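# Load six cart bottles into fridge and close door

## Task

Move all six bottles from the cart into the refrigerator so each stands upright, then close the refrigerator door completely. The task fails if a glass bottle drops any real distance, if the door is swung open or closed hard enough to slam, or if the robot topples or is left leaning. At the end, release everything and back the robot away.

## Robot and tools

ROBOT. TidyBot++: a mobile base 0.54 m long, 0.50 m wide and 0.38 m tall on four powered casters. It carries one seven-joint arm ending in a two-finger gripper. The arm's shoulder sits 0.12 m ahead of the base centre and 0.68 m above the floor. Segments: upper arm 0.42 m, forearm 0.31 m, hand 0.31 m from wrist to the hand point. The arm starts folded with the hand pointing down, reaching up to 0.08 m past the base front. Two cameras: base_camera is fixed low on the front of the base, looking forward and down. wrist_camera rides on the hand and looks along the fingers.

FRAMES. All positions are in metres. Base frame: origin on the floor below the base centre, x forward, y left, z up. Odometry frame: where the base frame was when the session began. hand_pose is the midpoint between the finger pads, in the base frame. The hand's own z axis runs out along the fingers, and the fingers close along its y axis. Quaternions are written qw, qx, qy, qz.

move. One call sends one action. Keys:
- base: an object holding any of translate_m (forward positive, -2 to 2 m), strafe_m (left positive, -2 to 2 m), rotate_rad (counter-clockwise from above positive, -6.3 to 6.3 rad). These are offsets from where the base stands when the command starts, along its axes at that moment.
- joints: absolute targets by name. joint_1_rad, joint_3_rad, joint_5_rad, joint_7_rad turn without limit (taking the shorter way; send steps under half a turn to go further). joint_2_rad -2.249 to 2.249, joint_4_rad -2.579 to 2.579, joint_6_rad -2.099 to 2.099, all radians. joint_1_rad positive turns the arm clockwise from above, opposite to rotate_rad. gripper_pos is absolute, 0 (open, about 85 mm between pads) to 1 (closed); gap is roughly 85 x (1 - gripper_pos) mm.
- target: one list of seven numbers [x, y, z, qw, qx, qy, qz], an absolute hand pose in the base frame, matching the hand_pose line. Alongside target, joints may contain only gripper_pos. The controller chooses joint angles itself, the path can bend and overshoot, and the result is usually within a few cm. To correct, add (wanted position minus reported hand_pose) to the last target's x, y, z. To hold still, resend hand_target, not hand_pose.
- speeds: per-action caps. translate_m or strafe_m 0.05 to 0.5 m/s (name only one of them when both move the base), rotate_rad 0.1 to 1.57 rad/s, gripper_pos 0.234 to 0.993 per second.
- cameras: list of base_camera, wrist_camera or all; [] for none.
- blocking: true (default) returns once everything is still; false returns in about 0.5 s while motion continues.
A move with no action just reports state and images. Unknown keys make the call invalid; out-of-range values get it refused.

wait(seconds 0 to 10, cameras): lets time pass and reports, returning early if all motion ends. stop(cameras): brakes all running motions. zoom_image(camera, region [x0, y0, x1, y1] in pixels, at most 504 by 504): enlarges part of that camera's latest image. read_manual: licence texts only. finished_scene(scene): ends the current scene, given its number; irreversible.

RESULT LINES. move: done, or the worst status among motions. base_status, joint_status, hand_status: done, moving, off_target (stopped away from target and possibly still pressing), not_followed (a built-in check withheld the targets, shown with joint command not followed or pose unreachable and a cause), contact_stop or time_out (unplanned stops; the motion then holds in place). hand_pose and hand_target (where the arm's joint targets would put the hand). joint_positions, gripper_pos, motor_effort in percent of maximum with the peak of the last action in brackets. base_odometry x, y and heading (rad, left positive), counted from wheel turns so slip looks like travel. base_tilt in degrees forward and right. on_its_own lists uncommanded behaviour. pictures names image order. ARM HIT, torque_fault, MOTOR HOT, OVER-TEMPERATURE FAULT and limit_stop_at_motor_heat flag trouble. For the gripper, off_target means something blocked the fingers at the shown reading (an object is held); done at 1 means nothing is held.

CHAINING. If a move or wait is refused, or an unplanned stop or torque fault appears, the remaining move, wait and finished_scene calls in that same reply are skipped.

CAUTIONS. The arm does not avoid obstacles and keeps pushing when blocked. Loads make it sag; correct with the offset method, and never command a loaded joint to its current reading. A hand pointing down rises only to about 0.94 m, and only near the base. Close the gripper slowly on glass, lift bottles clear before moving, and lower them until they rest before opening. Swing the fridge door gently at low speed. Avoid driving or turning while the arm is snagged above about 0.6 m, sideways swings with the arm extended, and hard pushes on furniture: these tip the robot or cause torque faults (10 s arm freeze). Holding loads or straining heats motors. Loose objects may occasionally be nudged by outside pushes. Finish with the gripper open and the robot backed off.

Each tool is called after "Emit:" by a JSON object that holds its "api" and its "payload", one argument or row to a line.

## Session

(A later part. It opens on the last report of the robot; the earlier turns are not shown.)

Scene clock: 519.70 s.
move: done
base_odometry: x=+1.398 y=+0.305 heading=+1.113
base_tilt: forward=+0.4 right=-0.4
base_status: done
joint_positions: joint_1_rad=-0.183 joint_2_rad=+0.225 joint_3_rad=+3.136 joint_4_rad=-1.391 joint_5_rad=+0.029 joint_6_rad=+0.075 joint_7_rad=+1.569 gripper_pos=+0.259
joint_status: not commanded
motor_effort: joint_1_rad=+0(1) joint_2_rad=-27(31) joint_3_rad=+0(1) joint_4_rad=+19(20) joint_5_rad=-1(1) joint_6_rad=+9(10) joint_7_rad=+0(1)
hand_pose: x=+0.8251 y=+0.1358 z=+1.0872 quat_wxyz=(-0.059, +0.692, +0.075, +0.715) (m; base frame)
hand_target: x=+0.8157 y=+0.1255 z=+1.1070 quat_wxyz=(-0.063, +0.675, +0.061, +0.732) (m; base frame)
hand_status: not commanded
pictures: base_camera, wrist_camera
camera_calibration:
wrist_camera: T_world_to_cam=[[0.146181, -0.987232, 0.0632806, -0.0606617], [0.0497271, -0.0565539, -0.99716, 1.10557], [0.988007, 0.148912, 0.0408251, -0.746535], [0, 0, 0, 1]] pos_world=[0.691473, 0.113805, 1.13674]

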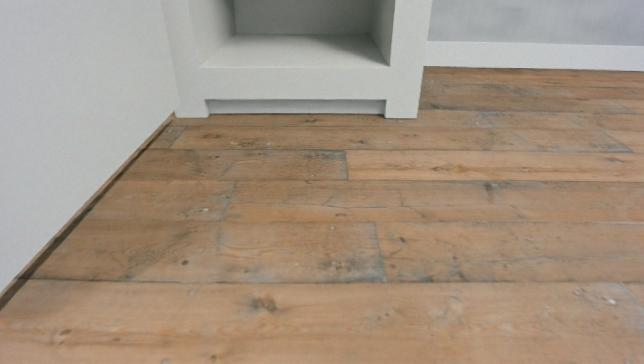

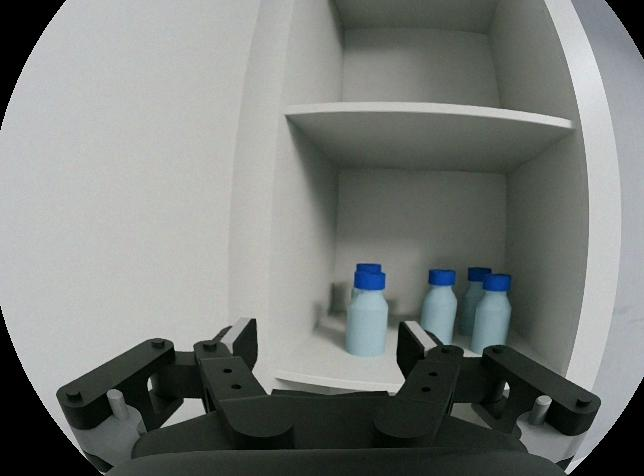

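Emit:
{"api": "move", "payload": {
  "base": {"translate_m": -0.186, "strafe_m": -0.22, "rotate_rad": -3.213},
  "joints": {"joint_1_rad": 0.0, "joint_2_rad": 0.3, "joint_4_rad": -1.6, "joint_6_rad": 0.36, "gripper_pos": 0.3},
  "speeds": {"translate_m": 0.17, "rotate_rad": 1.2}
}}

Scene clock: 530.83 s.
move: done
base_odometry: x=+1.513 y=+0.041 heading=-2.100
base_tilt: forward=+0.4 right=-0.4
base_status: done
joint_positions: joint_1_rad=+0.001 joint_2_rad=+0.304 joint_3_rad=+3.142 joint_4_rad=-1.582 joint_5_rad=+0.029 joint_6_rad=+0.309 joint_7_rad=+1.569 gripper_pos=+0.299
joint_status: all done
motor_effort: joint_1_rad=+0(7) joint_2_rad=-29(34) joint_3_rad=+1(5) joint_4_rad=+18(20) joint_5_rad=-1(2) joint_6_rad=+9(11) joint_7_rad=+0(1)
hand_pose: x=+0.8551 y=+0.0027 z=+0.9836 quat_wxyz=(+0.007, +0.709, +0.012, +0.705) (m; base frame)
hand_target: x=+0.8519 y=+0.0023 z=+0.9917 quat_wxyz=(+0.001, +0.696, +0.002, +0.718) (m; base frame)
hand_status: not commanded
pictures: base_camera, wrist_camera
camera_calibration:
wrist_camera: T_world_to_cam=[[-0.0337798, -0.997319, 0.0649173, -0.0375881], [0.00173064, -0.0650126, -0.997883, 1.03502], [0.999428, -0.0335959, 0.00392212, -0.725173], [0, 0, 0, 1]] pos_world=[0.721697, 0.00543924, 1.03811]

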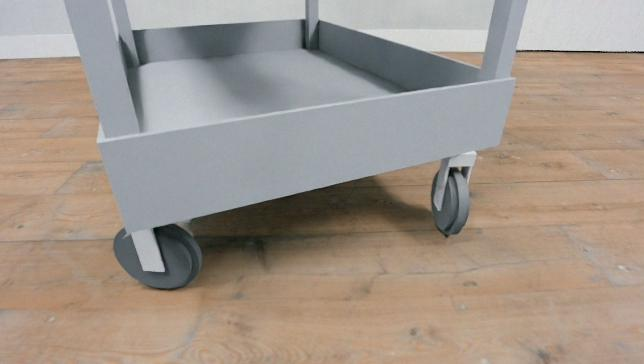

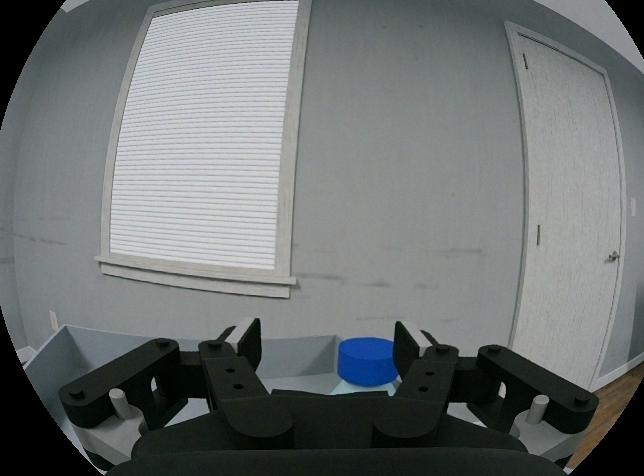

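Emit:
{"api": "move", "payload": {
  "base": {"translate_m": 0.07, "strafe_m": -0.031},
  "joints": {"joint_2_rad": 0.36, "joint_4_rad": -1.717, "joint_6_rad": 0.53},
  "speeds": {"translate_m": 0.1},
  "cameras": ["wrist_camera"]
}}

Scene clock: 533.83 s.
move: done
base_odometry: x=+1.451 y=-0.004 heading=-2.101
base_tilt: forward=+0.4 right=-0.4
base_status: done
joint_positions: joint_1_rad=+0.001 joint_2_rad=+0.346 joint_3_rad=+3.142 joint_4_rad=-1.700 joint_5_rad=+0.029 joint_6_rad=+0.477 joint_7_rad=+1.569 gripper_pos=+0.299
joint_status: all done
motor_effort: joint_1_rad=+0(2) joint_2_rad=-29(32) joint_3_rad=+1(2) joint_4_rad=+18(19) joint_5_rad=-1(1) joint_6_rad=+9(11) joint_7_rad=+0(1)
hand_pose: x=+0.8524 y=+0.0042 z=+0.9345 quat_wxyz=(+0.005, +0.706, +0.013, +0.708) (m; base frame)
hand_target: x=+0.8533 y=+0.0023 z=+0.9306 quat_wxyz=(+0.001, +0.699, +0.002, +0.715) (m; base frame)
hand_status: not commanded
pictures: wrist_camera
camera_calibration:
wrist_camera: T_world_to_cam=[[-0.0298544, -0.997578, 0.0628163, -0.0344687], [0.0108854, -0.063165, -0.997944, 0.978363], [0.999495, -0.0291092, 0.0127448, -0.730542], [0, 0, 0, 1]] pos_world=[0.718494, 0.00614749, 0.987827]

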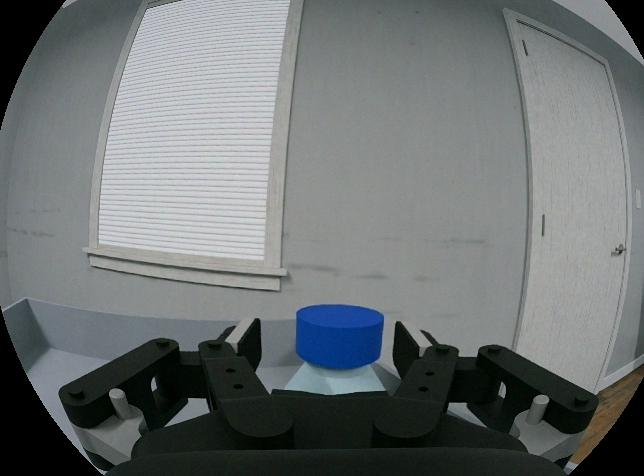

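Emit:
{"api": "move", "payload": {
  "base": {"translate_m": 0.045, "strafe_m": -0.006},
  "speeds": {"translate_m": 0.05},
  "cameras": ["wrist_camera"]
}}

Scene clock: 536.73 s.
move: done
base_odometry: x=+1.423 y=-0.040 heading=-2.101
base_tilt: forward=+0.4 right=-0.4
base_status: done
joint_positions: joint_1_rad=+0.001 joint_2_rad=+0.347 joint_3_rad=+3.142 joint_4_rad=-1.700 joint_5_rad=+0.029 joint_6_rad=+0.479 joint_7_rad=+1.569 gripper_pos=+0.299
joint_status: not commanded
motor_effort: joint_1_rad=+1(1) joint_2_rad=-29(32) joint_3_rad=+1(2) joint_4_rad=+17(18) joint_5_rad=-1(1) joint_6_rad=+9(9) joint_7_rad=+1(1)
hand_pose: x=+0.8526 y=+0.0042 z=+0.9344 quat_wxyz=(+0.005, +0.706, +0.013, +0.708) (m; base frame)
hand_target: x=+0.8533 y=+0.0023 z=+0.9306 quat_wxyz=(+0.001, +0.699, +0.002, +0.715) (m; base frame)
hand_status: not commanded
pictures: wrist_camera
camera_calibration:
wrist_camera: T_world_to_cam=[[-0.029865, -0.997581, 0.0627656, -0.0343852], [0.0118328, -0.0631421, -0.997934, 0.977451], [0.999484, -0.0290606, 0.0136899, -0.731627], [0, 0, 0, 1]] pos_world=[0.718656, 0.00615473, 0.987606]

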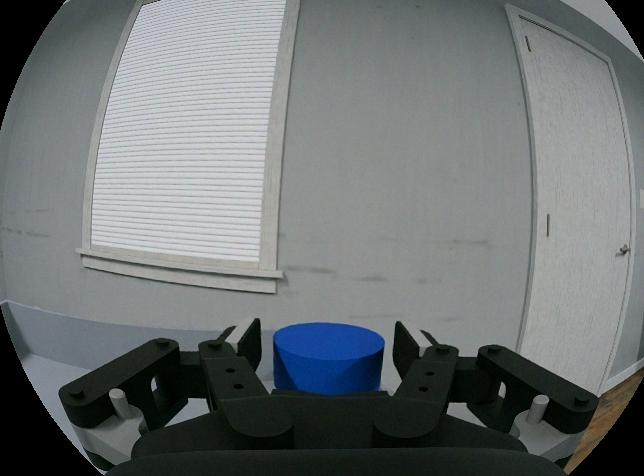

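Emit:
{"api": "move", "payload": {
  "joints": {"gripper_pos": 0.6},
  "speeds": {"gripper_pos": 0.234},
  "cameras": ["wrist_camera"]
}}

Scene clock: 540.07 s.
move: done
base_odometry: x=+1.423 y=-0.040 heading=-2.101
base_tilt: forward=+0.4 right=-0.4
base_status: not commanded
joint_positions: joint_1_rad=+0.001 joint_2_rad=+0.347 joint_3_rad=+3.142 joint_4_rad=-1.700 joint_5_rad=+0.029 joint_6_rad=+0.482 joint_7_rad=+1.569 gripper_pos=+0.599
joint_status: all done
motor_effort: joint_1_rad=+0(2) joint_2_rad=-29(31) joint_3_rad=+1(2) joint_4_rad=+18(19) joint_5_rad=-1(1) joint_6_rad=+9(9) joint_7_rad=-1(1)
hand_pose: x=+0.8526 y=+0.0042 z=+0.9353 quat_wxyz=(+0.005, +0.705, +0.013, +0.709) (m; base frame)
hand_target: x=+0.8533 y=+0.0023 z=+0.9306 quat_wxyz=(+0.001, +0.699, +0.002, +0.715) (m; base frame)
hand_status: not commanded
pictures: wrist_camera
camera_calibration:
wrist_camera: T_world_to_cam=[[-0.0299718, -0.997586, 0.062641, -0.0342094], [0.0148179, -0.0631057, -0.997897, 0.975767], [0.999441, -0.0289806, 0.0166735, -0.734371], [0, 0, 0, 1]] pos_world=[0.718477, 0.00616711, 0.988103]

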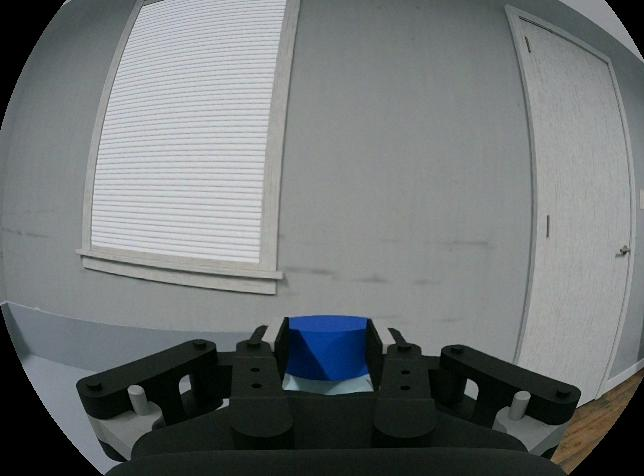

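Emit:
{"api": "move", "payload": {
  "joints": {"gripper_pos": 0.3},
  "speeds": {"gripper_pos": 0.234},
  "cameras": ["wrist_camera"]
}}

Scene clock: 545.13 s.
move: done
base_odometry: x=+1.423 y=-0.040 heading=-2.101
base_tilt: forward=+0.4 right=-0.4
base_status: not commanded
joint_positions: joint_1_rad=+0.001 joint_2_rad=+0.347 joint_3_rad=+3.142 joint_4_rad=-1.700 joint_5_rad=+0.029 joint_6_rad=+0.482 joint_7_rad=+1.569 gripper_pos=+0.299
joint_status: all done
motor_effort: joint_1_rad=+0(1) joint_2_rad=-29(30) joint_3_rad=+0(1) joint_4_rad=+16(19) joint_5_rad=+0(1) joint_6_rad=+9(9) joint_7_rad=+0(1)
hand_pose: x=+0.8526 y=+0.0042 z=+0.9353 quat_wxyz=(+0.005, +0.705, +0.013, +0.709) (m; base frame)
hand_target: x=+0.8533 y=+0.0023 z=+0.9306 quat_wxyz=(+0.001, +0.699, +0.002, +0.715) (m; base frame)
hand_status: not commanded
pictures: wrist_camera
camera_calibration:
wrist_camera: T_world_to_cam=[[-0.0299718, -0.997586, 0.062641, -0.0342094], [0.0148179, -0.0631057, -0.997897, 0.975767], [0.999441, -0.0289806, 0.0166735, -0.734371], [0, 0, 0, 1]] pos_world=[0.718477, 0.00616711, 0.988103]

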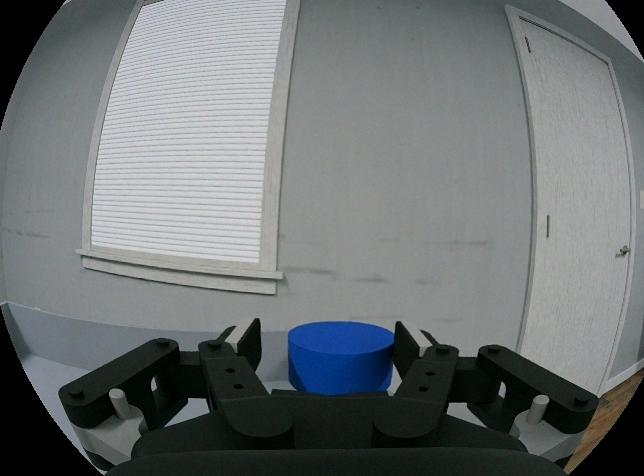

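Emit:
{"api": "move", "payload": {
  "base": {"translate_m": 0.014, "strafe_m": -0.006},
  "speeds": {"translate_m": 0.05},
  "cameras": ["wrist_camera"]
}}

Scene clock: 547.43 s.
move: done
base_odometry: x=+1.411 y=-0.049 heading=-2.101
base_tilt: forward=+0.4 right=-0.4
base_status: done
joint_positions: joint_1_rad=+0.001 joint_2_rad=+0.347 joint_3_rad=+3.142 joint_4_rad=-1.700 joint_5_rad=+0.029 joint_6_rad=+0.483 joint_7_rad=+1.569 gripper_pos=+0.299
joint_status: not commanded
motor_effort: joint_1_rad=+0(2) joint_2_rad=-29(31) joint_3_rad=+0(1) joint_4_rad=+17(18) joint_5_rad=+0(1) joint_6_rad=+9(9) joint_7_rad=+0(1)
hand_pose: x=+0.8527 y=+0.0042 z=+0.9351 quat_wxyz=(+0.005, +0.705, +0.013, +0.709) (m; base frame)
hand_target: x=+0.8533 y=+0.0023 z=+0.9306 quat_wxyz=(+0.001, +0.699, +0.002, +0.715) (m; base frame)
hand_status: not commanded
pictures: wrist_camera
camera_calibration:
wrist_camera: T_world_to_cam=[[-0.0299525, -0.997587, 0.0626394, -0.0342008], [0.0146865, -0.0631, -0.997899, 0.975612], [0.999443, -0.0289696, 0.0165411, -0.734362], [0, 0, 0, 1]] pos_world=[0.718601, 0.00616864, 0.987852]

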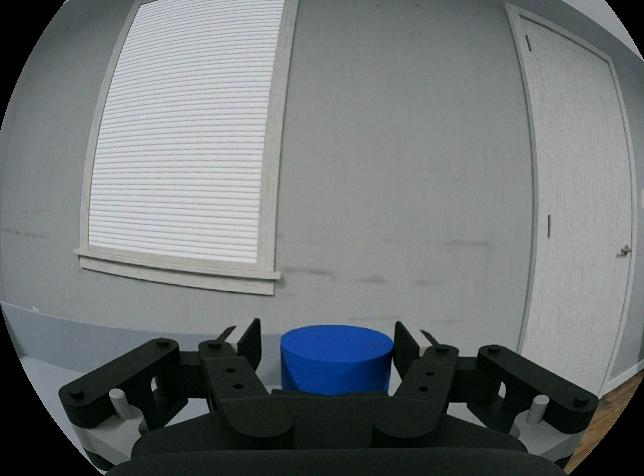

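Emit:
{"api": "move", "payload": {
  "base": {"translate_m": 0.012, "strafe_m": -0.004},
  "speeds": {"translate_m": 0.05},
  "cameras": ["wrist_camera"]
}}

Scene clock: 549.80 s.
move: done
base_odometry: x=+1.401 y=-0.058 heading=-2.100
base_tilt: forward=+0.4 right=-0.4
base_status: done
joint_positions: joint_1_rad=+0.001 joint_2_rad=+0.349 joint_3_rad=+3.142 joint_4_rad=-1.700 joint_5_rad=+0.029 joint_6_rad=+0.483 joint_7_rad=+1.569 gripper_pos=+0.299
joint_status: not commanded
motor_effort: joint_1_rad=+1(3) joint_2_rad=-29(32) joint_3_rad=+0(2) joint_4_rad=+18(18) joint_5_rad=+0(1) joint_6_rad=+9(9) joint_7_rad=+0(1)
hand_pose: x=+0.8531 y=+0.0042 z=+0.9339 quat_wxyz=(+0.005, +0.705, +0.013, +0.709) (m; base frame)
hand_target: x=+0.8533 y=+0.0023 z=+0.9306 quat_wxyz=(+0.001, +0.699, +0.002, +0.715) (m; base frame)
hand_status: not commanded
pictures: wrist_camera
camera_calibration:
wrist_camera: T_world_to_cam=[[-0.0298506, -0.997587, 0.0626818, -0.0342388], [0.0131388, -0.0630959, -0.997921, 0.975746], [0.999468, -0.028965, 0.0149905, -0.733318], [0, 0, 0, 1]] pos_world=[0.719086, 0.00616881, 0.986857]

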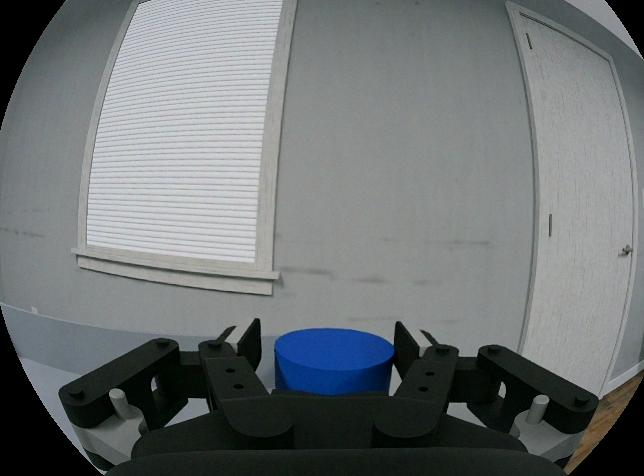

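Emit:
{"api": "move", "payload": {
  "joints": {"gripper_pos": 0.6},
  "speeds": {"gripper_pos": 0.234},
  "cameras": ["wrist_camera"]
}}

Scene clock: 552.73 s.
move: off_target
base_odometry: x=+1.401 y=-0.058 heading=-2.100
base_tilt: forward=+0.4 right=-0.4
base_status: not commanded
joint_positions: joint_1_rad=+0.001 joint_2_rad=+0.349 joint_3_rad=+3.142 joint_4_rad=-1.700 joint_5_rad=+0.029 joint_6_rad=+0.485 joint_7_rad=+1.569 gripper_pos=+0.427
joint_status: gripper_pos off_target (ended at +0.427, target +0.600)
motor_effort: joint_1_rad=-2(2) joint_2_rad=-28(29) joint_3_rad=-1(1) joint_4_rad=+17(18) joint_5_rad=+0(1) joint_6_rad=+9(9) joint_7_rad=+1(1)
hand_pose: x=+0.8531 y=+0.0042 z=+0.9344 quat_wxyz=(+0.005, +0.705, +0.013, +0.709) (m; base frame)
hand_target: x=+0.8533 y=+0.0023 z=+0.9306 quat_wxyz=(+0.001, +0.699, +0.002, +0.715) (m; base frame)
hand_status: not commanded
pictures: wrist_camera
camera_calibration:
wrist_camera: T_world_to_cam=[[-0.0299403, -0.997589, 0.062614, -0.0341394], [0.0147794, -0.063077, -0.997899, 0.974836], [0.999442, -0.028952, 0.0166323, -0.734836], [0, 0, 0, 1]] pos_world=[0.718996, 0.0061577, 0.987148]

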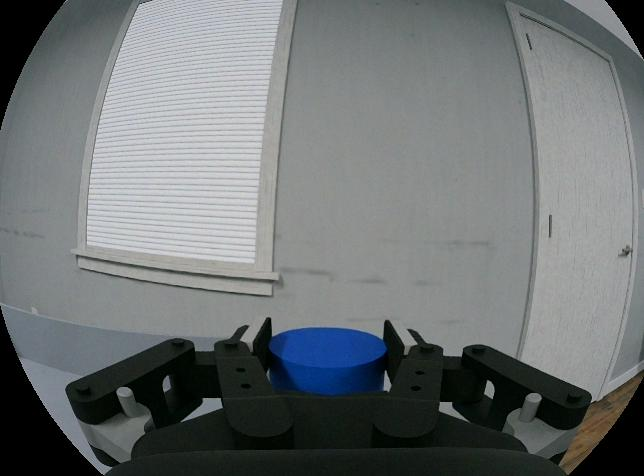

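Emit:
{"api": "move", "payload": {
  "joints": {"joint_2_rad": 0.2, "joint_4_rad": -1.4, "joint_6_rad": 0.22},
  "cameras": []
}}

Emit:
{"api": "move", "payload": {
  "base": {"translate_m": -0.33},
  "speeds": {"translate_m": 0.35}
}}

Scene clock: 556.13 s.
move: done
base_odometry: x=+1.401 y=-0.058 heading=-2.100
base_tilt: forward=+0.4 right=-0.4
base_status: not commanded
joint_positions: joint_1_rad=+0.001 joint_2_rad=+0.249 joint_3_rad=+3.142 joint_4_rad=-1.441 joint_5_rad=+0.029 joint_6_rad=+0.263 joint_7_rad=+1.569 gripper_pos=+0.427
joint_status: all done
motor_effort: joint_1_rad=+1(1) joint_2_rad=-32(38) joint_3_rad=+1(1) joint_4_rad=+22(23) joint_5_rad=+0(1) joint_6_rad=+12(15) joint_7_rad=+0(1)
hand_pose: x=+0.8427 y=+0.0024 z=+1.0973 quat_wxyz=(+0.008, +0.654, +0.011, +0.756) (m; base frame)
hand_target: x=+0.8224 y=+0.0023 z=+1.1440 quat_wxyz=(+0.001, +0.637, +0.002, +0.771) (m; base frame)
hand_status: not commanded
pictures: none
No camera images: "cameras" was empty.

Scene clock: 558.10 s.
move: done
base_odometry: x=+1.568 y=+0.227 heading=-2.100
base_tilt: forward=+0.5 right=-0.4
base_status: done
joint_positions: joint_1_rad=+0.001 joint_2_rad=+0.245 joint_3_rad=+3.142 joint_4_rad=-1.441 joint_5_rad=+0.029 joint_6_rad=+0.261 joint_7_rad=+1.569 gripper_pos=+0.427
joint_status: not commanded
motor_effort: joint_1_rad=+0(2) joint_2_rad=-32(37) joint_3_rad=+1(2) joint_4_rad=+21(24) joint_5_rad=-1(1) joint_6_rad=+12(13) joint_7_rad=+0(1)
hand_pose: x=+0.8415 y=+0.0025 z=+1.0988 quat_wxyz=(+0.008, +0.654, +0.011, +0.756) (m; base frame)
hand_target: x=+0.8224 y=+0.0023 z=+1.1440 quat_wxyz=(+0.001, +0.637, +0.002, +0.771) (m; base frame)
hand_status: not commanded
pictures: base_camera, wrist_camera
camera_calibration:
wrist_camera: T_world_to_cam=[[-0.0444146, -0.997243, 0.0594535, -0.0308556], [0.152634, -0.0655874, -0.986104, 1.01002], [0.987284, -0.0347228, 0.155126, -0.867929], [0, 0, 0, 1]] pos_world=[0.701358, 0.00533714, 1.13246]

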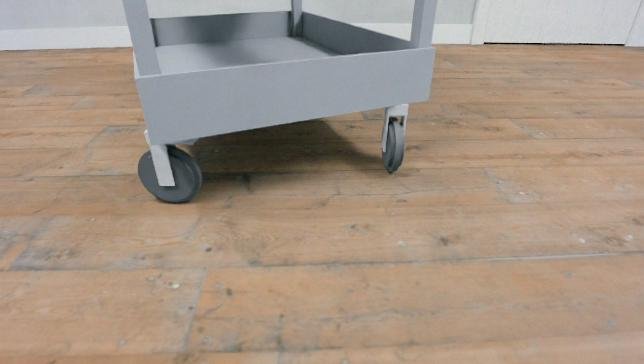

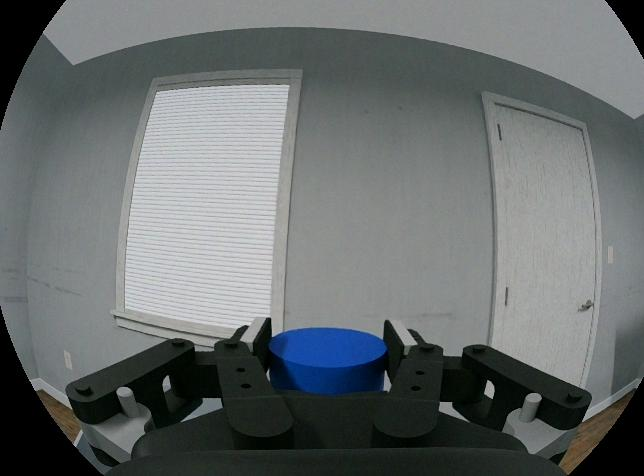

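Emit:
{"api": "move", "payload": {
  "base": {"translate_m": -0.0175, "strafe_m": -0.2176, "rotate_rad": 3.212},
  "joints": {"joint_1_rad": -0.03, "joint_2_rad": 0.2, "joint_4_rad": -1.245, "joint_6_rad": -0.03},
  "speeds": {"strafe_m": 0.15, "rotate_rad": 0.8}
}}

Scene clock: 573.77 s.
move: done
base_odometry: x=+1.389 y=+0.352 heading=+1.112
base_tilt: forward=+0.3 right=-0.4
base_status: done
joint_positions: joint_1_rad=-0.034 joint_2_rad=+0.245 joint_3_rad=+3.137 joint_4_rad=-1.294 joint_5_rad=+0.029 joint_6_rad=+0.014 joint_7_rad=+1.569 gripper_pos=+0.427
joint_status: all done
motor_effort: joint_1_rad=+0(5) joint_2_rad=-31(36) joint_3_rad=+1(4) joint_4_rad=+22(24) joint_5_rad=-1(1) joint_6_rad=+12(14) joint_7_rad=+0(1)
hand_pose: x=+0.8457 y=+0.0284 z=+1.1145 quat_wxyz=(-0.004, +0.690, +0.022, +0.723) (m; base frame)
hand_target: x=+0.8239 y=+0.0235 z=+1.1634 quat_wxyz=(-0.010, +0.672, +0.012, +0.740) (m; base frame)
hand_status: not commanded
pictures: base_camera, wrist_camera
camera_calibration:
wrist_camera: T_world_to_cam=[[-0.00614461, -0.998004, 0.0628467, -0.0418932], [0.0565672, -0.0630941, -0.996403, 1.1192], [0.99838, -0.00256746, 0.0568419, -0.774325], [0, 0, 0, 1]] pos_world=[0.709502, 0.0268176, 1.16183]

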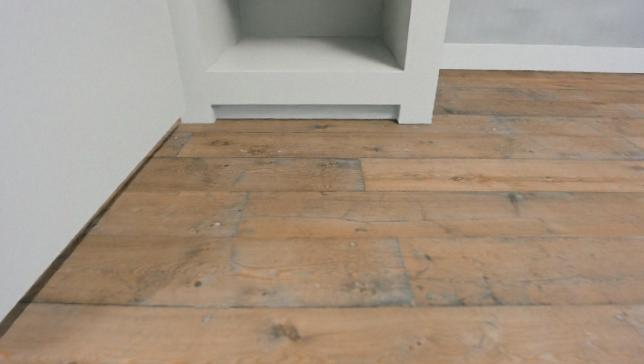

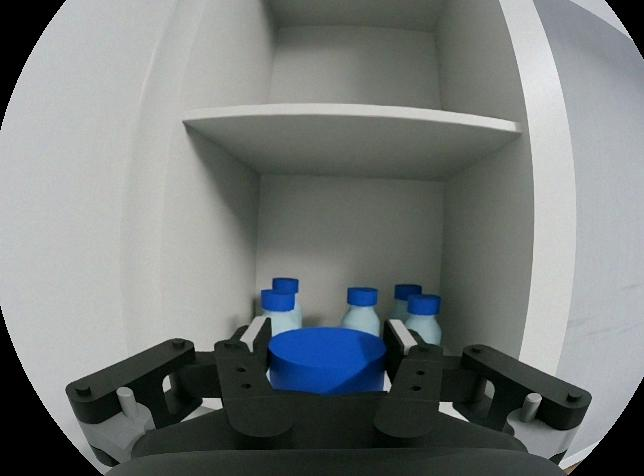

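Emit:
{"api": "move", "payload": {
  "base": {"translate_m": 0.35, "strafe_m": -0.029},
  "speeds": {"translate_m": 0.25}
}}

Scene clock: 582.43 s.
move: done
base_odometry: x=+1.570 y=+0.653 heading=+1.112
base_tilt: forward=+0.4 right=-0.5
base_status: done
joint_positions: joint_1_rad=-0.034 joint_2_rad=+0.244 joint_3_rad=+3.137 joint_4_rad=-1.293 joint_5_rad=+0.029 joint_6_rad=+0.012 joint_7_rad=+1.569 gripper_pos=+0.427
joint_status: not commanded
motor_effort: joint_1_rad=+0(2) joint_2_rad=-32(36) joint_3_rad=+1(2) joint_4_rad=+22(24) joint_5_rad=-1(1) joint_6_rad=+12(13) joint_7_rad=+0(1)
hand_pose: x=+0.8452 y=+0.0283 z=+1.1149 quat_wxyz=(-0.004, +0.690, +0.022, +0.723) (m; base frame)
hand_target: x=+0.8239 y=+0.0235 z=+1.1634 quat_wxyz=(-0.010, +0.672, +0.012, +0.740) (m; base frame)
hand_status: not commanded
pictures: base_camera, wrist_camera
camera_calibration:
wrist_camera: T_world_to_cam=[[-0.00616889, -0.998002, 0.0628797, -0.0419783], [0.0558654, -0.0631266, -0.996441, 1.12031], [0.998419, -0.00263413, 0.0561432, -0.773116], [0, 0, 0, 1]] pos_world=[0.709049, 0.0267905, 1.16237]

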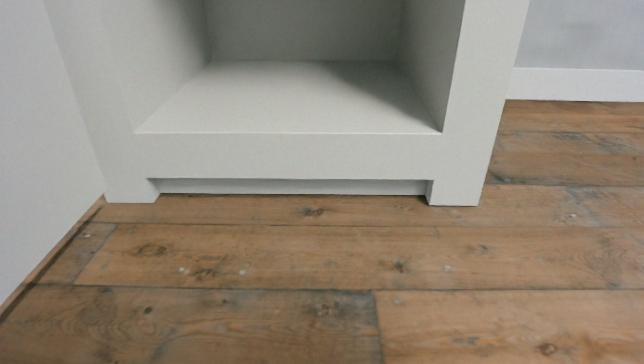

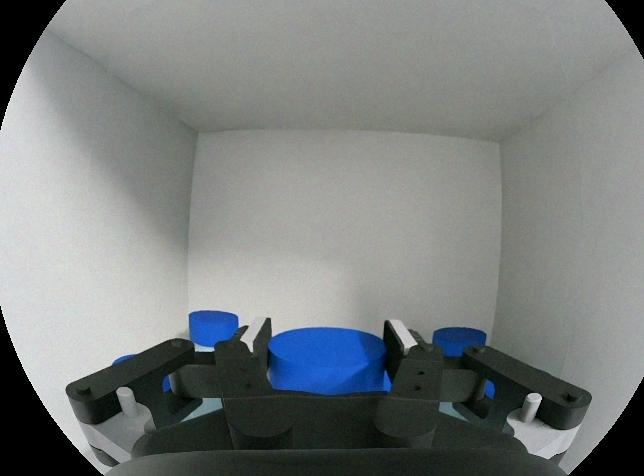

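Emit:
{"api": "move", "payload": {
  "base": {"translate_m": -0.01},
  "joints": {"joint_4_rad": -1.32, "joint_6_rad": 0.03},
  "speeds": {"translate_m": 0.05},
  "cameras": ["wrist_camera"]
}}

Emit:
{"api": "move", "payload": {
  "joints": {"joint_4_rad": -1.36, "joint_6_rad": 0.07},
  "cameras": ["wrist_camera"]
}}

Scene clock: 590.23 s.
move: done
base_odometry: x=+1.565 y=+0.644 heading=+1.112
base_tilt: forward=+0.4 right=-0.4
base_status: done
joint_positions: joint_1_rad=-0.034 joint_2_rad=+0.238 joint_3_rad=+3.137 joint_4_rad=-1.326 joint_5_rad=+0.029 joint_6_rad=+0.012 joint_7_rad=+1.569 gripper_pos=+0.427
joint_status: all done
motor_effort: joint_1_rad=+0(2) joint_2_rad=-31(37) joint_3_rad=+1(1) joint_4_rad=+21(24) joint_5_rad=-1(1) joint_6_rad=+12(14) joint_7_rad=+0(1)
hand_pose: x=+0.8433 y=+0.0283 z=+1.0985 quat_wxyz=(-0.004, +0.700, +0.023, +0.714) (m; base frame)
hand_target: x=+0.8264 y=+0.0235 z=+1.1352 quat_wxyz=(-0.010, +0.678, +0.012, +0.735) (m; base frame)
hand_status: not commanded
pictures: wrist_camera
camera_calibration:
wrist_camera: T_world_to_cam=[[-0.00441193, -0.997936, 0.0640659, -0.0437826], [0.0287838, -0.0641667, -0.997524, 1.12809], [0.999576, -0.00255695, 0.0290075, -0.741504], [0, 0, 0, 1]] pos_world=[0.708525, 0.0267977, 1.14961]

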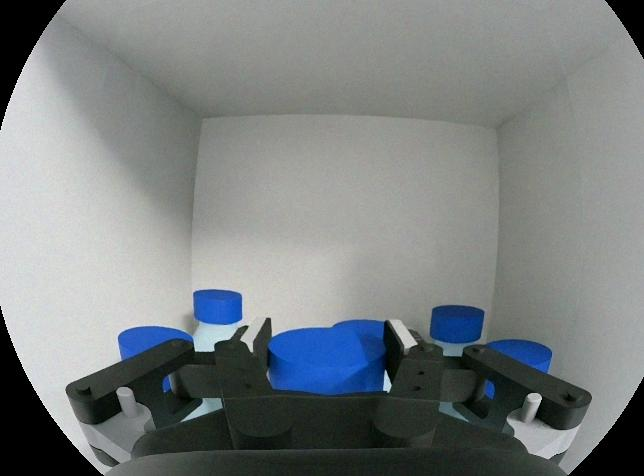

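Scene clock: 590.97 s.
move: done
base_odometry: x=+1.565 y=+0.644 heading=+1.112
base_tilt: forward=+0.4 right=-0.4
base_status: not commanded
joint_positions: joint_1_rad=-0.034 joint_2_rad=+0.238 joint_3_rad=+3.137 joint_4_rad=-1.363 joint_5_rad=+0.029 joint_6_rad=+0.022 joint_7_rad=+1.569 gripper_pos=+0.427
joint_status: all done
motor_effort: joint_1_rad=+0(1) joint_2_rad=-31(33) joint_3_rad=+1(1) joint_4_rad=+22(24) joint_5_rad=-1(1) joint_6_rad=+12(13) joint_7_rad=+1(1)
hand_pose: x=+0.8432 y=+0.0284 z=+1.0784 quat_wxyz=(-0.004, +0.710, +0.023, +0.704) (m; base frame)
hand_target: x=+0.8268 y=+0.0236 z=+1.1227 quat_wxyz=(-0.010, +0.678, +0.012, +0.735) (m; base frame)
hand_status: not commanded
pictures: wrist_camera
camera_calibration:
wrist_camera: T_world_to_cam=[[-0.00234826, -0.997871, 0.0651722, -0.0453273], [0.00174343, -0.0651763, -0.997872, 1.13128], [0.999996, -0.00222964, 0.00189277, -0.711942], [0, 0, 0, 1]] pos_world=[0.70986, 0.0269145, 1.13317]

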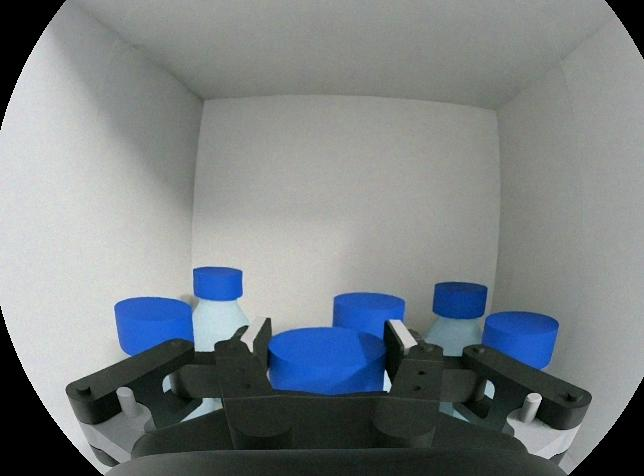

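Emit:
{"api": "move", "payload": {
  "joints": {"joint_4_rad": -1.385, "joint_6_rad": 0.095},
  "cameras": []
}}

Emit:
{"api": "move", "payload": {
  "joints": {"joint_4_rad": -1.41, "joint_6_rad": 0.12},
  "cameras": ["wrist_camera"]
}}

Scene clock: 594.30 s.
move: done
base_odometry: x=+1.565 y=+0.644 heading=+1.112
base_tilt: forward=+0.4 right=-0.4
base_status: not commanded
joint_positions: joint_1_rad=-0.034 joint_2_rad=+0.238 joint_3_rad=+3.137 joint_4_rad=-1.378 joint_5_rad=+0.029 joint_6_rad=+0.043 joint_7_rad=+1.569 gripper_pos=+0.427
joint_status: all done
motor_effort: joint_1_rad=+0(1) joint_2_rad=-30(31) joint_3_rad=+1(1) joint_4_rad=+22(23) joint_5_rad=+0(1) joint_6_rad=+11(12) joint_7_rad=+0(0)
hand_pose: x=+0.8430 y=+0.0286 z=+1.0758 quat_wxyz=(-0.004, +0.708, +0.023, +0.706) (m; base frame)
hand_target: x=+0.8268 y=+0.0236 z=+1.1148 quat_wxyz=(-0.010, +0.678, +0.012, +0.735) (m; base frame)
hand_status: not commanded
pictures: none
No camera images: "cameras" was empty.

Scene clock: 594.90 s.
move: done
base_odometry: x=+1.565 y=+0.644 heading=+1.112
base_tilt: forward=+0.4 right=-0.4
base_status: not commanded
joint_positions: joint_1_rad=-0.034 joint_2_rad=+0.238 joint_3_rad=+3.138 joint_4_rad=-1.393 joint_5_rad=+0.029 joint_6_rad=+0.071 joint_7_rad=+1.569 gripper_pos=+0.427
joint_status: all done
motor_effort: joint_1_rad=+0(1) joint_2_rad=-28(30) joint_3_rad=+0(1) joint_4_rad=+20(22) joint_5_rad=+0(1) joint_6_rad=+10(11) joint_7_rad=+1(1)
hand_pose: x=+0.8425 y=+0.0287 z=+1.0752 quat_wxyz=(-0.005, +0.703, +0.023, +0.711) (m; base frame)
hand_target: x=+0.8266 y=+0.0236 z=+1.1070 quat_wxyz=(-0.010, +0.678, +0.012, +0.735) (m; base frame)
hand_status: not commanded
pictures: wrist_camera
camera_calibration:
wrist_camera: T_world_to_cam=[[-0.00240977, -0.997923, 0.0643749, -0.043909], [0.0214504, -0.0644118, -0.997693, 1.11126], [0.999767, -0.00102335, 0.021561, -0.732241], [0, 0, 0, 1]] pos_world=[0.708127, 0.0270112, 1.12731]

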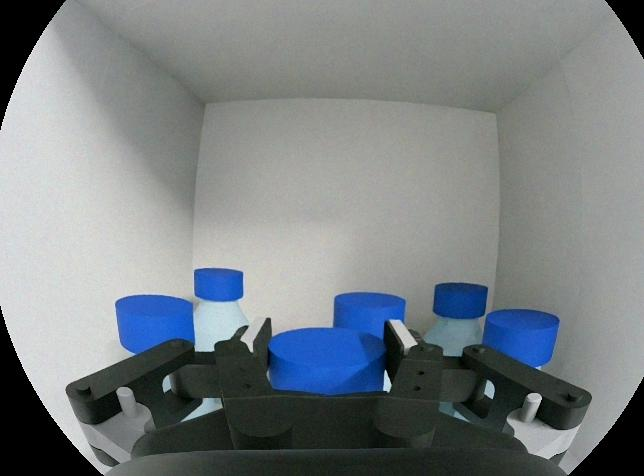

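Emit:
{"api": "move", "payload": {
  "joints": {"gripper_pos": 0.26},
  "speeds": {"gripper_pos": 0.234},
  "cameras": ["wrist_camera"]
}}

Emit:
{"api": "move", "payload": {
  "base": {"translate_m": -0.06, "strafe_m": 0.0},
  "speeds": {"translate_m": 0.1},
  "cameras": ["wrist_camera"]
}}

Scene clock: 598.43 s.
move: done
base_odometry: x=+1.565 y=+0.644 heading=+1.112
base_tilt: forward=+0.4 right=-0.4
base_status: not commanded
joint_positions: joint_1_rad=-0.034 joint_2_rad=+0.238 joint_3_rad=+3.138 joint_4_rad=-1.393 joint_5_rad=+0.029 joint_6_rad=+0.072 joint_7_rad=+1.569 gripper_pos=+0.259
joint_status: all done
motor_effort: joint_1_rad=+0(1) joint_2_rad=-28(28) joint_3_rad=+1(1) joint_4_rad=+19(21) joint_5_rad=-1(1) joint_6_rad=+9(10) joint_7_rad=+1(1)
hand_pose: x=+0.8425 y=+0.0287 z=+1.0753 quat_wxyz=(-0.005, +0.703, +0.023, +0.711) (m; base frame)
hand_target: x=+0.8266 y=+0.0236 z=+1.1070 quat_wxyz=(-0.010, +0.678, +0.012, +0.735) (m; base frame)
hand_status: not commanded
pictures: wrist_camera
camera_calibration:
wrist_camera: T_world_to_cam=[[-0.00242177, -0.997924, 0.0643582, -0.043883], [0.0218487, -0.0643958, -0.997685, 1.11101], [0.999758, -0.00101002, 0.0219593, -0.732661], [0, 0, 0, 1]] pos_world=[0.708104, 0.0270127, 1.12735]

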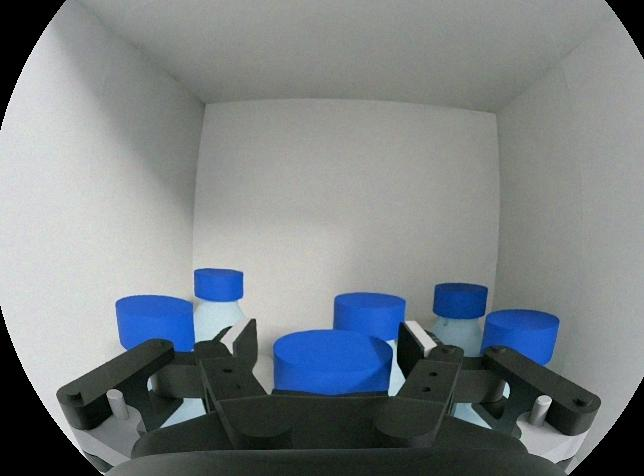

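Scene clock: 599.57 s.
move: done
base_odometry: x=+1.539 y=+0.590 heading=+1.112
base_tilt: forward=+0.4 right=-0.4
base_status: done
joint_positions: joint_1_rad=-0.034 joint_2_rad=+0.229 joint_3_rad=+3.138 joint_4_rad=-1.394 joint_5_rad=+0.029 joint_6_rad=+0.072 joint_7_rad=+1.569 gripper_pos=+0.259
joint_status: not commanded
motor_effort: joint_1_rad=+0(1) joint_2_rad=-27(31) joint_3_rad=+1(1) joint_4_rad=+20(20) joint_5_rad=-1(1) joint_6_rad=+9(10) joint_7_rad=+0(1)
hand_pose: x=+0.8392 y=+0.0286 z=+1.0814 quat_wxyz=(-0.005, +0.700, +0.023, +0.714) (m; base frame)
hand_target: x=+0.8266 y=+0.0236 z=+1.1070 quat_wxyz=(-0.010, +0.678, +0.012, +0.735) (m; base frame)
hand_status: not commanded
pictures: wrist_camera
camera_calibration:
wrist_camera: T_world_to_cam=[[-0.00296859, -0.997943, 0.0640426, -0.0435934], [0.0305055, -0.0641035, -0.997477, 1.1097], [0.99953, -0.00100745, 0.030633, -0.738651], [0, 0, 0, 1]] pos_world=[0.704323, 0.0268876, 1.13232]

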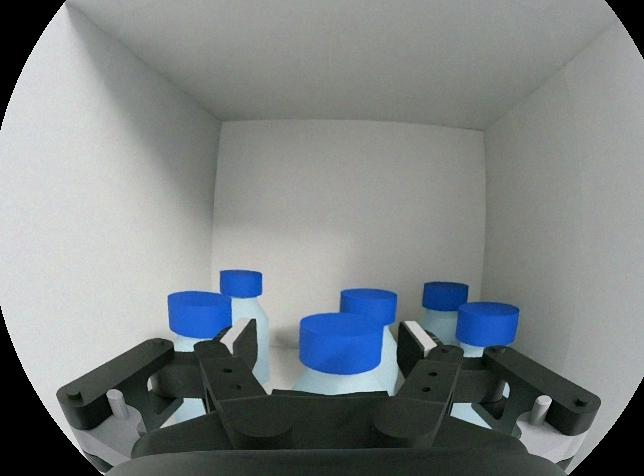

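Emit:
{"api": "move", "payload": {
  "base": {"translate_m": -0.33},
  "speeds": {"translate_m": 0.4}
}}

Emit:
{"api": "move", "payload": {
  "base": {"translate_m": -0.233, "strafe_m": 0.059, "rotate_rad": -0.785},
  "joints": {"joint_1_rad": 0.0, "joint_2_rad": -0.6, "joint_4_rad": -2.2, "joint_6_rad": 0.03, "gripper_pos": 1.0},
  "speeds": {"rotate_rad": 0.8}
}}

Scene clock: 615.40 s.
move: done
base_odometry: x=+1.393 y=+0.294 heading=+1.113
base_tilt: forward=+0.4 right=-0.4
base_status: done
joint_positions: joint_1_rad=-0.034 joint_2_rad=+0.222 joint_3_rad=+3.138 joint_4_rad=-1.394 joint_5_rad=+0.029 joint_6_rad=+0.073 joint_7_rad=+1.569 gripper_pos=+0.259
joint_status: not commanded
motor_effort: joint_1_rad=+0(1) joint_2_rad=-27(31) joint_3_rad=+1(1) joint_4_rad=+18(20) joint_5_rad=+0(1) joint_6_rad=+9(9) joint_7_rad=+0(1)
hand_pose: x=+0.8362 y=+0.0285 z=+1.0870 quat_wxyz=(-0.005, +0.697, +0.023, +0.717) (m; base frame)
hand_target: x=+0.8266 y=+0.0236 z=+1.1070 quat_wxyz=(-0.010, +0.678, +0.012, +0.735) (m; base frame)
hand_status: not commanded
pictures: base_camera, wrist_camera
camera_calibration:
wrist_camera: T_world_to_cam=[[-0.00347482, -0.997961, 0.06373, -0.043289], [0.0388619, -0.063817, -0.997205, 1.10809], [0.999239, -0.000988434, 0.0390044, -0.744694], [0, 0, 0, 1]] pos_world=[0.700914, 0.0267781, 1.1368]

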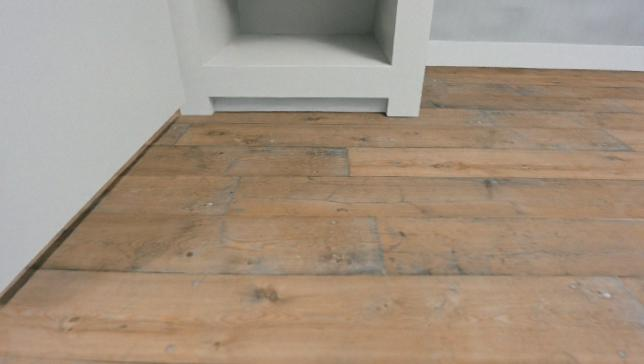

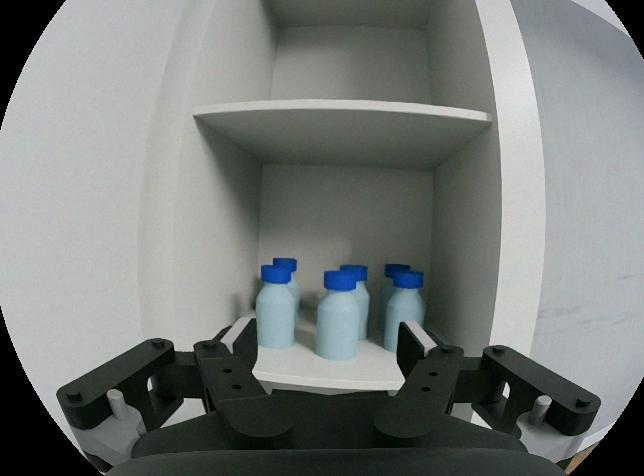

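Scene clock: 617.50 s.
move: done
base_odometry: x=+1.237 y=+0.111 heading=+0.328
base_tilt: forward=+0.3 right=-0.4
base_status: done
joint_positions: joint_1_rad=-0.019 joint_2_rad=-0.583 joint_3_rad=+3.139 joint_4_rad=-2.179 joint_5_rad=+0.029 joint_6_rad=+0.073 joint_7_rad=+1.569 gripper_pos=+1.000
joint_status: all done
motor_effort: joint_1_rad=+1(4) joint_2_rad=-2(31) joint_3_rad=+1(3) joint_4_rad=+19(21) joint_5_rad=-1(1) joint_6_rad=+9(10) joint_7_rad=+1(1)
hand_pose: x=+0.5125 y=+0.0108 z=+1.0398 quat_wxyz=(+0.002, +0.690, +0.018, +0.724) (m; base frame)
hand_target: x=+0.5069 y=+0.0022 z=+1.0201 quat_wxyz=(+0.001, +0.707, +0.002, +0.707) (m; base frame)
hand_status: not commanded
pictures: base_camera, wrist_camera
camera_calibration:
wrist_camera: T_world_to_cam=[[-0.021012, -0.997644, 0.0653084, -0.0516824], [0.0569906, -0.0664118, -0.996163, 1.0621], [0.998154, -0.0172094, 0.0582517, -0.43866], [0, 0, 0, 1]] pos_world=[0.376235, 0.011426, 1.08695]

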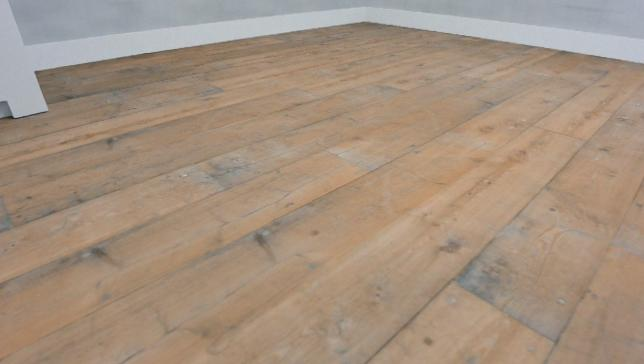

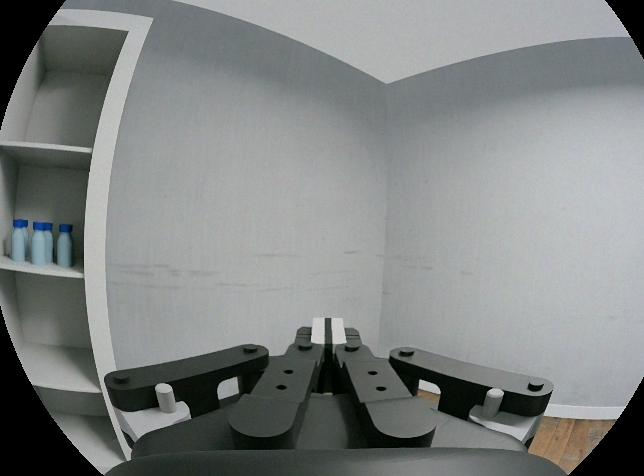

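Emit:
{"api": "move", "payload": {
  "base": {"translate_m": -0.494, "strafe_m": 0.425, "rotate_rad": 1.17},
  "speeds": {"translate_m": 0.35, "rotate_rad": 0.8}
}}

Scene clock: 625.87 s.
move: done
base_odometry: x=+0.632 y=+0.355 heading=+1.499
base_tilt: forward=+0.3 right=-0.5
base_status: done
joint_positions: joint_1_rad=-0.015 joint_2_rad=-0.586 joint_3_rad=+3.143 joint_4_rad=-2.179 joint_5_rad=+0.029 joint_6_rad=+0.073 joint_7_rad=+1.569 gripper_pos=+1.000
joint_status: not commanded
motor_effort: joint_1_rad=+0(2) joint_2_rad=-2(5) joint_3_rad=+1(3) joint_4_rad=+18(20) joint_5_rad=-1(1) joint_6_rad=+9(10) joint_7_rad=+1(1)
hand_pose: x=+0.5114 y=+0.0070 z=+1.0410 quat_wxyz=(+0.004, +0.689, +0.015, +0.725) (m; base frame)
hand_target: x=+0.5069 y=+0.0022 z=+1.0201 quat_wxyz=(+0.001, +0.707, +0.002, +0.707) (m; base frame)
hand_status: not commanded
pictures: base_camera, wrist_camera
camera_calibration:
wrist_camera: T_world_to_cam=[[-0.0285707, -0.997626, 0.0626564, -0.0489748], [0.0595683, -0.0642698, -0.996153, 1.06178], [0.997815, -0.0247285, 0.0612631, -0.440677], [0, 0, 0, 1]] pos_world=[0.375066, 0.00848489, 1.08777]

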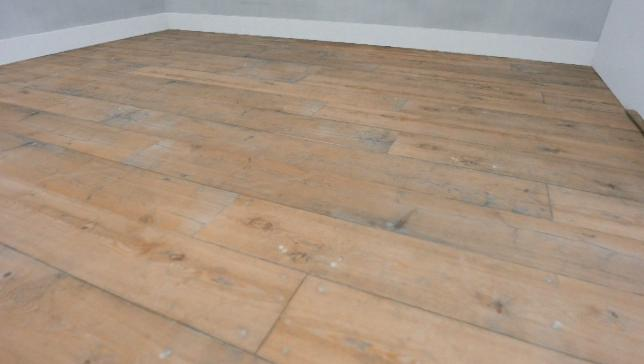

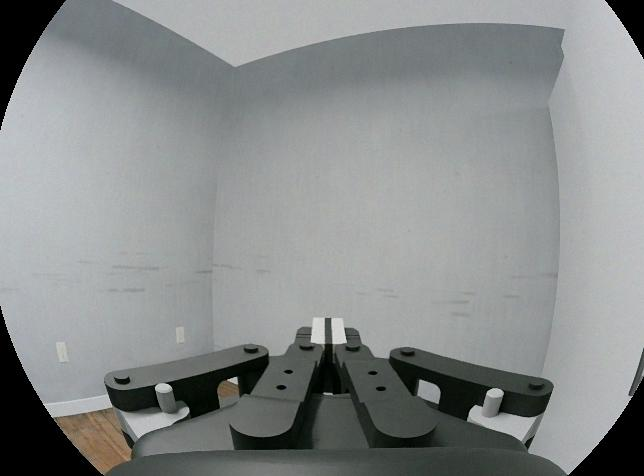

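Emit:
{"api": "move", "payload": {
  "base": {"translate_m": 0.436, "strafe_m": 0.383, "rotate_rad": -1.171},
  "speeds": {"translate_m": 0.3, "rotate_rad": 0.8}
}}

Emit:
{"api": "move", "payload": {
  "joints": {"joint_2_rad": 0.2, "joint_4_rad": -1.43, "joint_6_rad": 0.11, "joint_7_rad": 3.14}
}}

Scene clock: 633.77 s.
move: done
base_odometry: x=+0.282 y=+0.817 heading=+0.327
base_tilt: forward=+0.3 right=-0.4
base_status: done
joint_positions: joint_1_rad=-0.015 joint_2_rad=-0.592 joint_3_rad=+3.139 joint_4_rad=-2.179 joint_5_rad=+0.029 joint_6_rad=+0.073 joint_7_rad=+1.569 gripper_pos=+1.000
joint_status: not commanded
motor_effort: joint_1_rad=+0(1) joint_2_rad=-2(3) joint_3_rad=+1(3) joint_4_rad=+19(20) joint_5_rad=+0(2) joint_6_rad=+9(9) joint_7_rad=+0(1)
hand_pose: x=+0.5091 y=+0.0090 z=+1.0434 quat_wxyz=(+0.003, +0.687, +0.016, +0.727) (m; base frame)
hand_target: x=+0.5069 y=+0.0022 z=+1.0201 quat_wxyz=(+0.001, +0.707, +0.002, +0.707) (m; base frame)
hand_status: not commanded
pictures: base_camera, wrist_camera
camera_calibration:
wrist_camera: T_world_to_cam=[[-0.0258176, -0.997577, 0.0645957, -0.0506247], [0.0658941, -0.0661749, -0.99563, 1.06065], [0.997493, -0.0214483, 0.0674429, -0.444801], [0, 0, 0, 1]] pos_world=[0.372488, 0.0101459, 1.08928]

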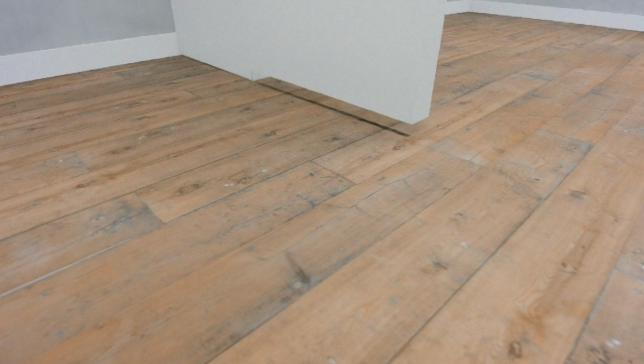

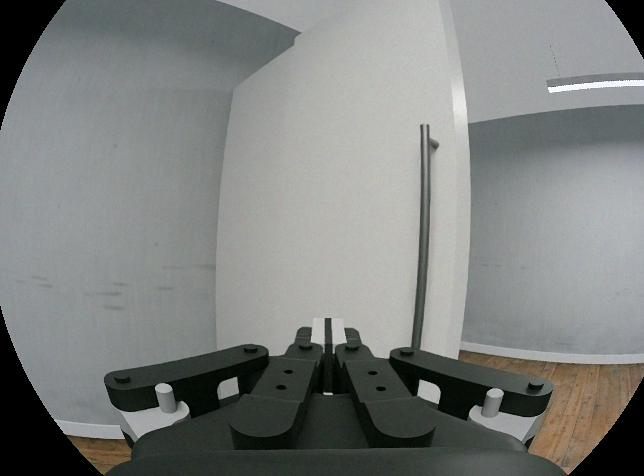

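Scene clock: 636.33 s.
move: done
base_odometry: x=+0.282 y=+0.817 heading=+0.327
base_tilt: forward=+0.3 right=-0.4
base_status: not commanded
joint_positions: joint_1_rad=-0.015 joint_2_rad=+0.186 joint_3_rad=+3.139 joint_4_rad=-1.461 joint_5_rad=+0.029 joint_6_rad=+0.073 joint_7_rad=+3.083 gripper_pos=+1.000
joint_status: all done
motor_effort: joint_1_rad=+0(1) joint_2_rad=-26(28) joint_3_rad=+1(2) joint_4_rad=+19(20) joint_5_rad=-1(1) joint_6_rad=+9(10) joint_7_rad=+0(2)
hand_pose: x=+0.8214 y=+0.0139 z=+1.0706 quat_wxyz=(+0.487, +0.503, +0.498, +0.511) (m; base frame)
hand_target: x=+0.8273 y=+0.0023 z=+1.0914 quat_wxyz=(+0.512, +0.487, +0.487, +0.513) (m; base frame)
hand_status: not commanded
pictures: base_camera, wrist_camera
camera_calibration:
wrist_camera: T_world_to_cam=[[-0.0385233, 0.00812872, 0.999225, -1.0436], [0.0272837, -0.999586, 0.00918353, 0.0364219], [0.998885, 0.0276163, 0.0382856, -0.72865], [0, 0, 0, 1]] pos_world=[0.686641, 0.0650125, 1.07035]

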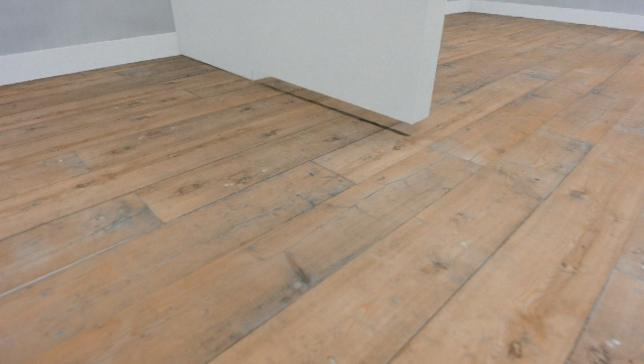

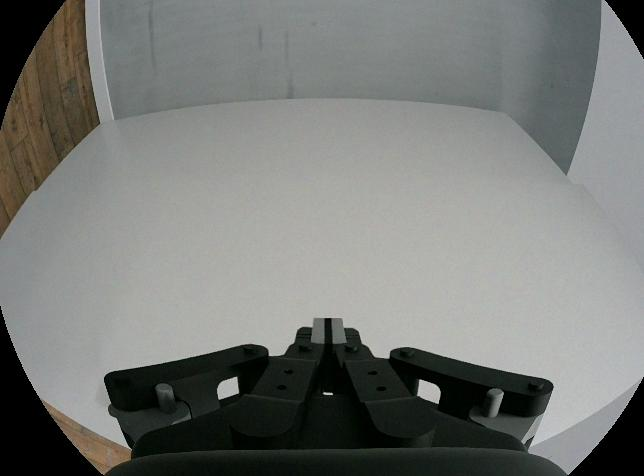

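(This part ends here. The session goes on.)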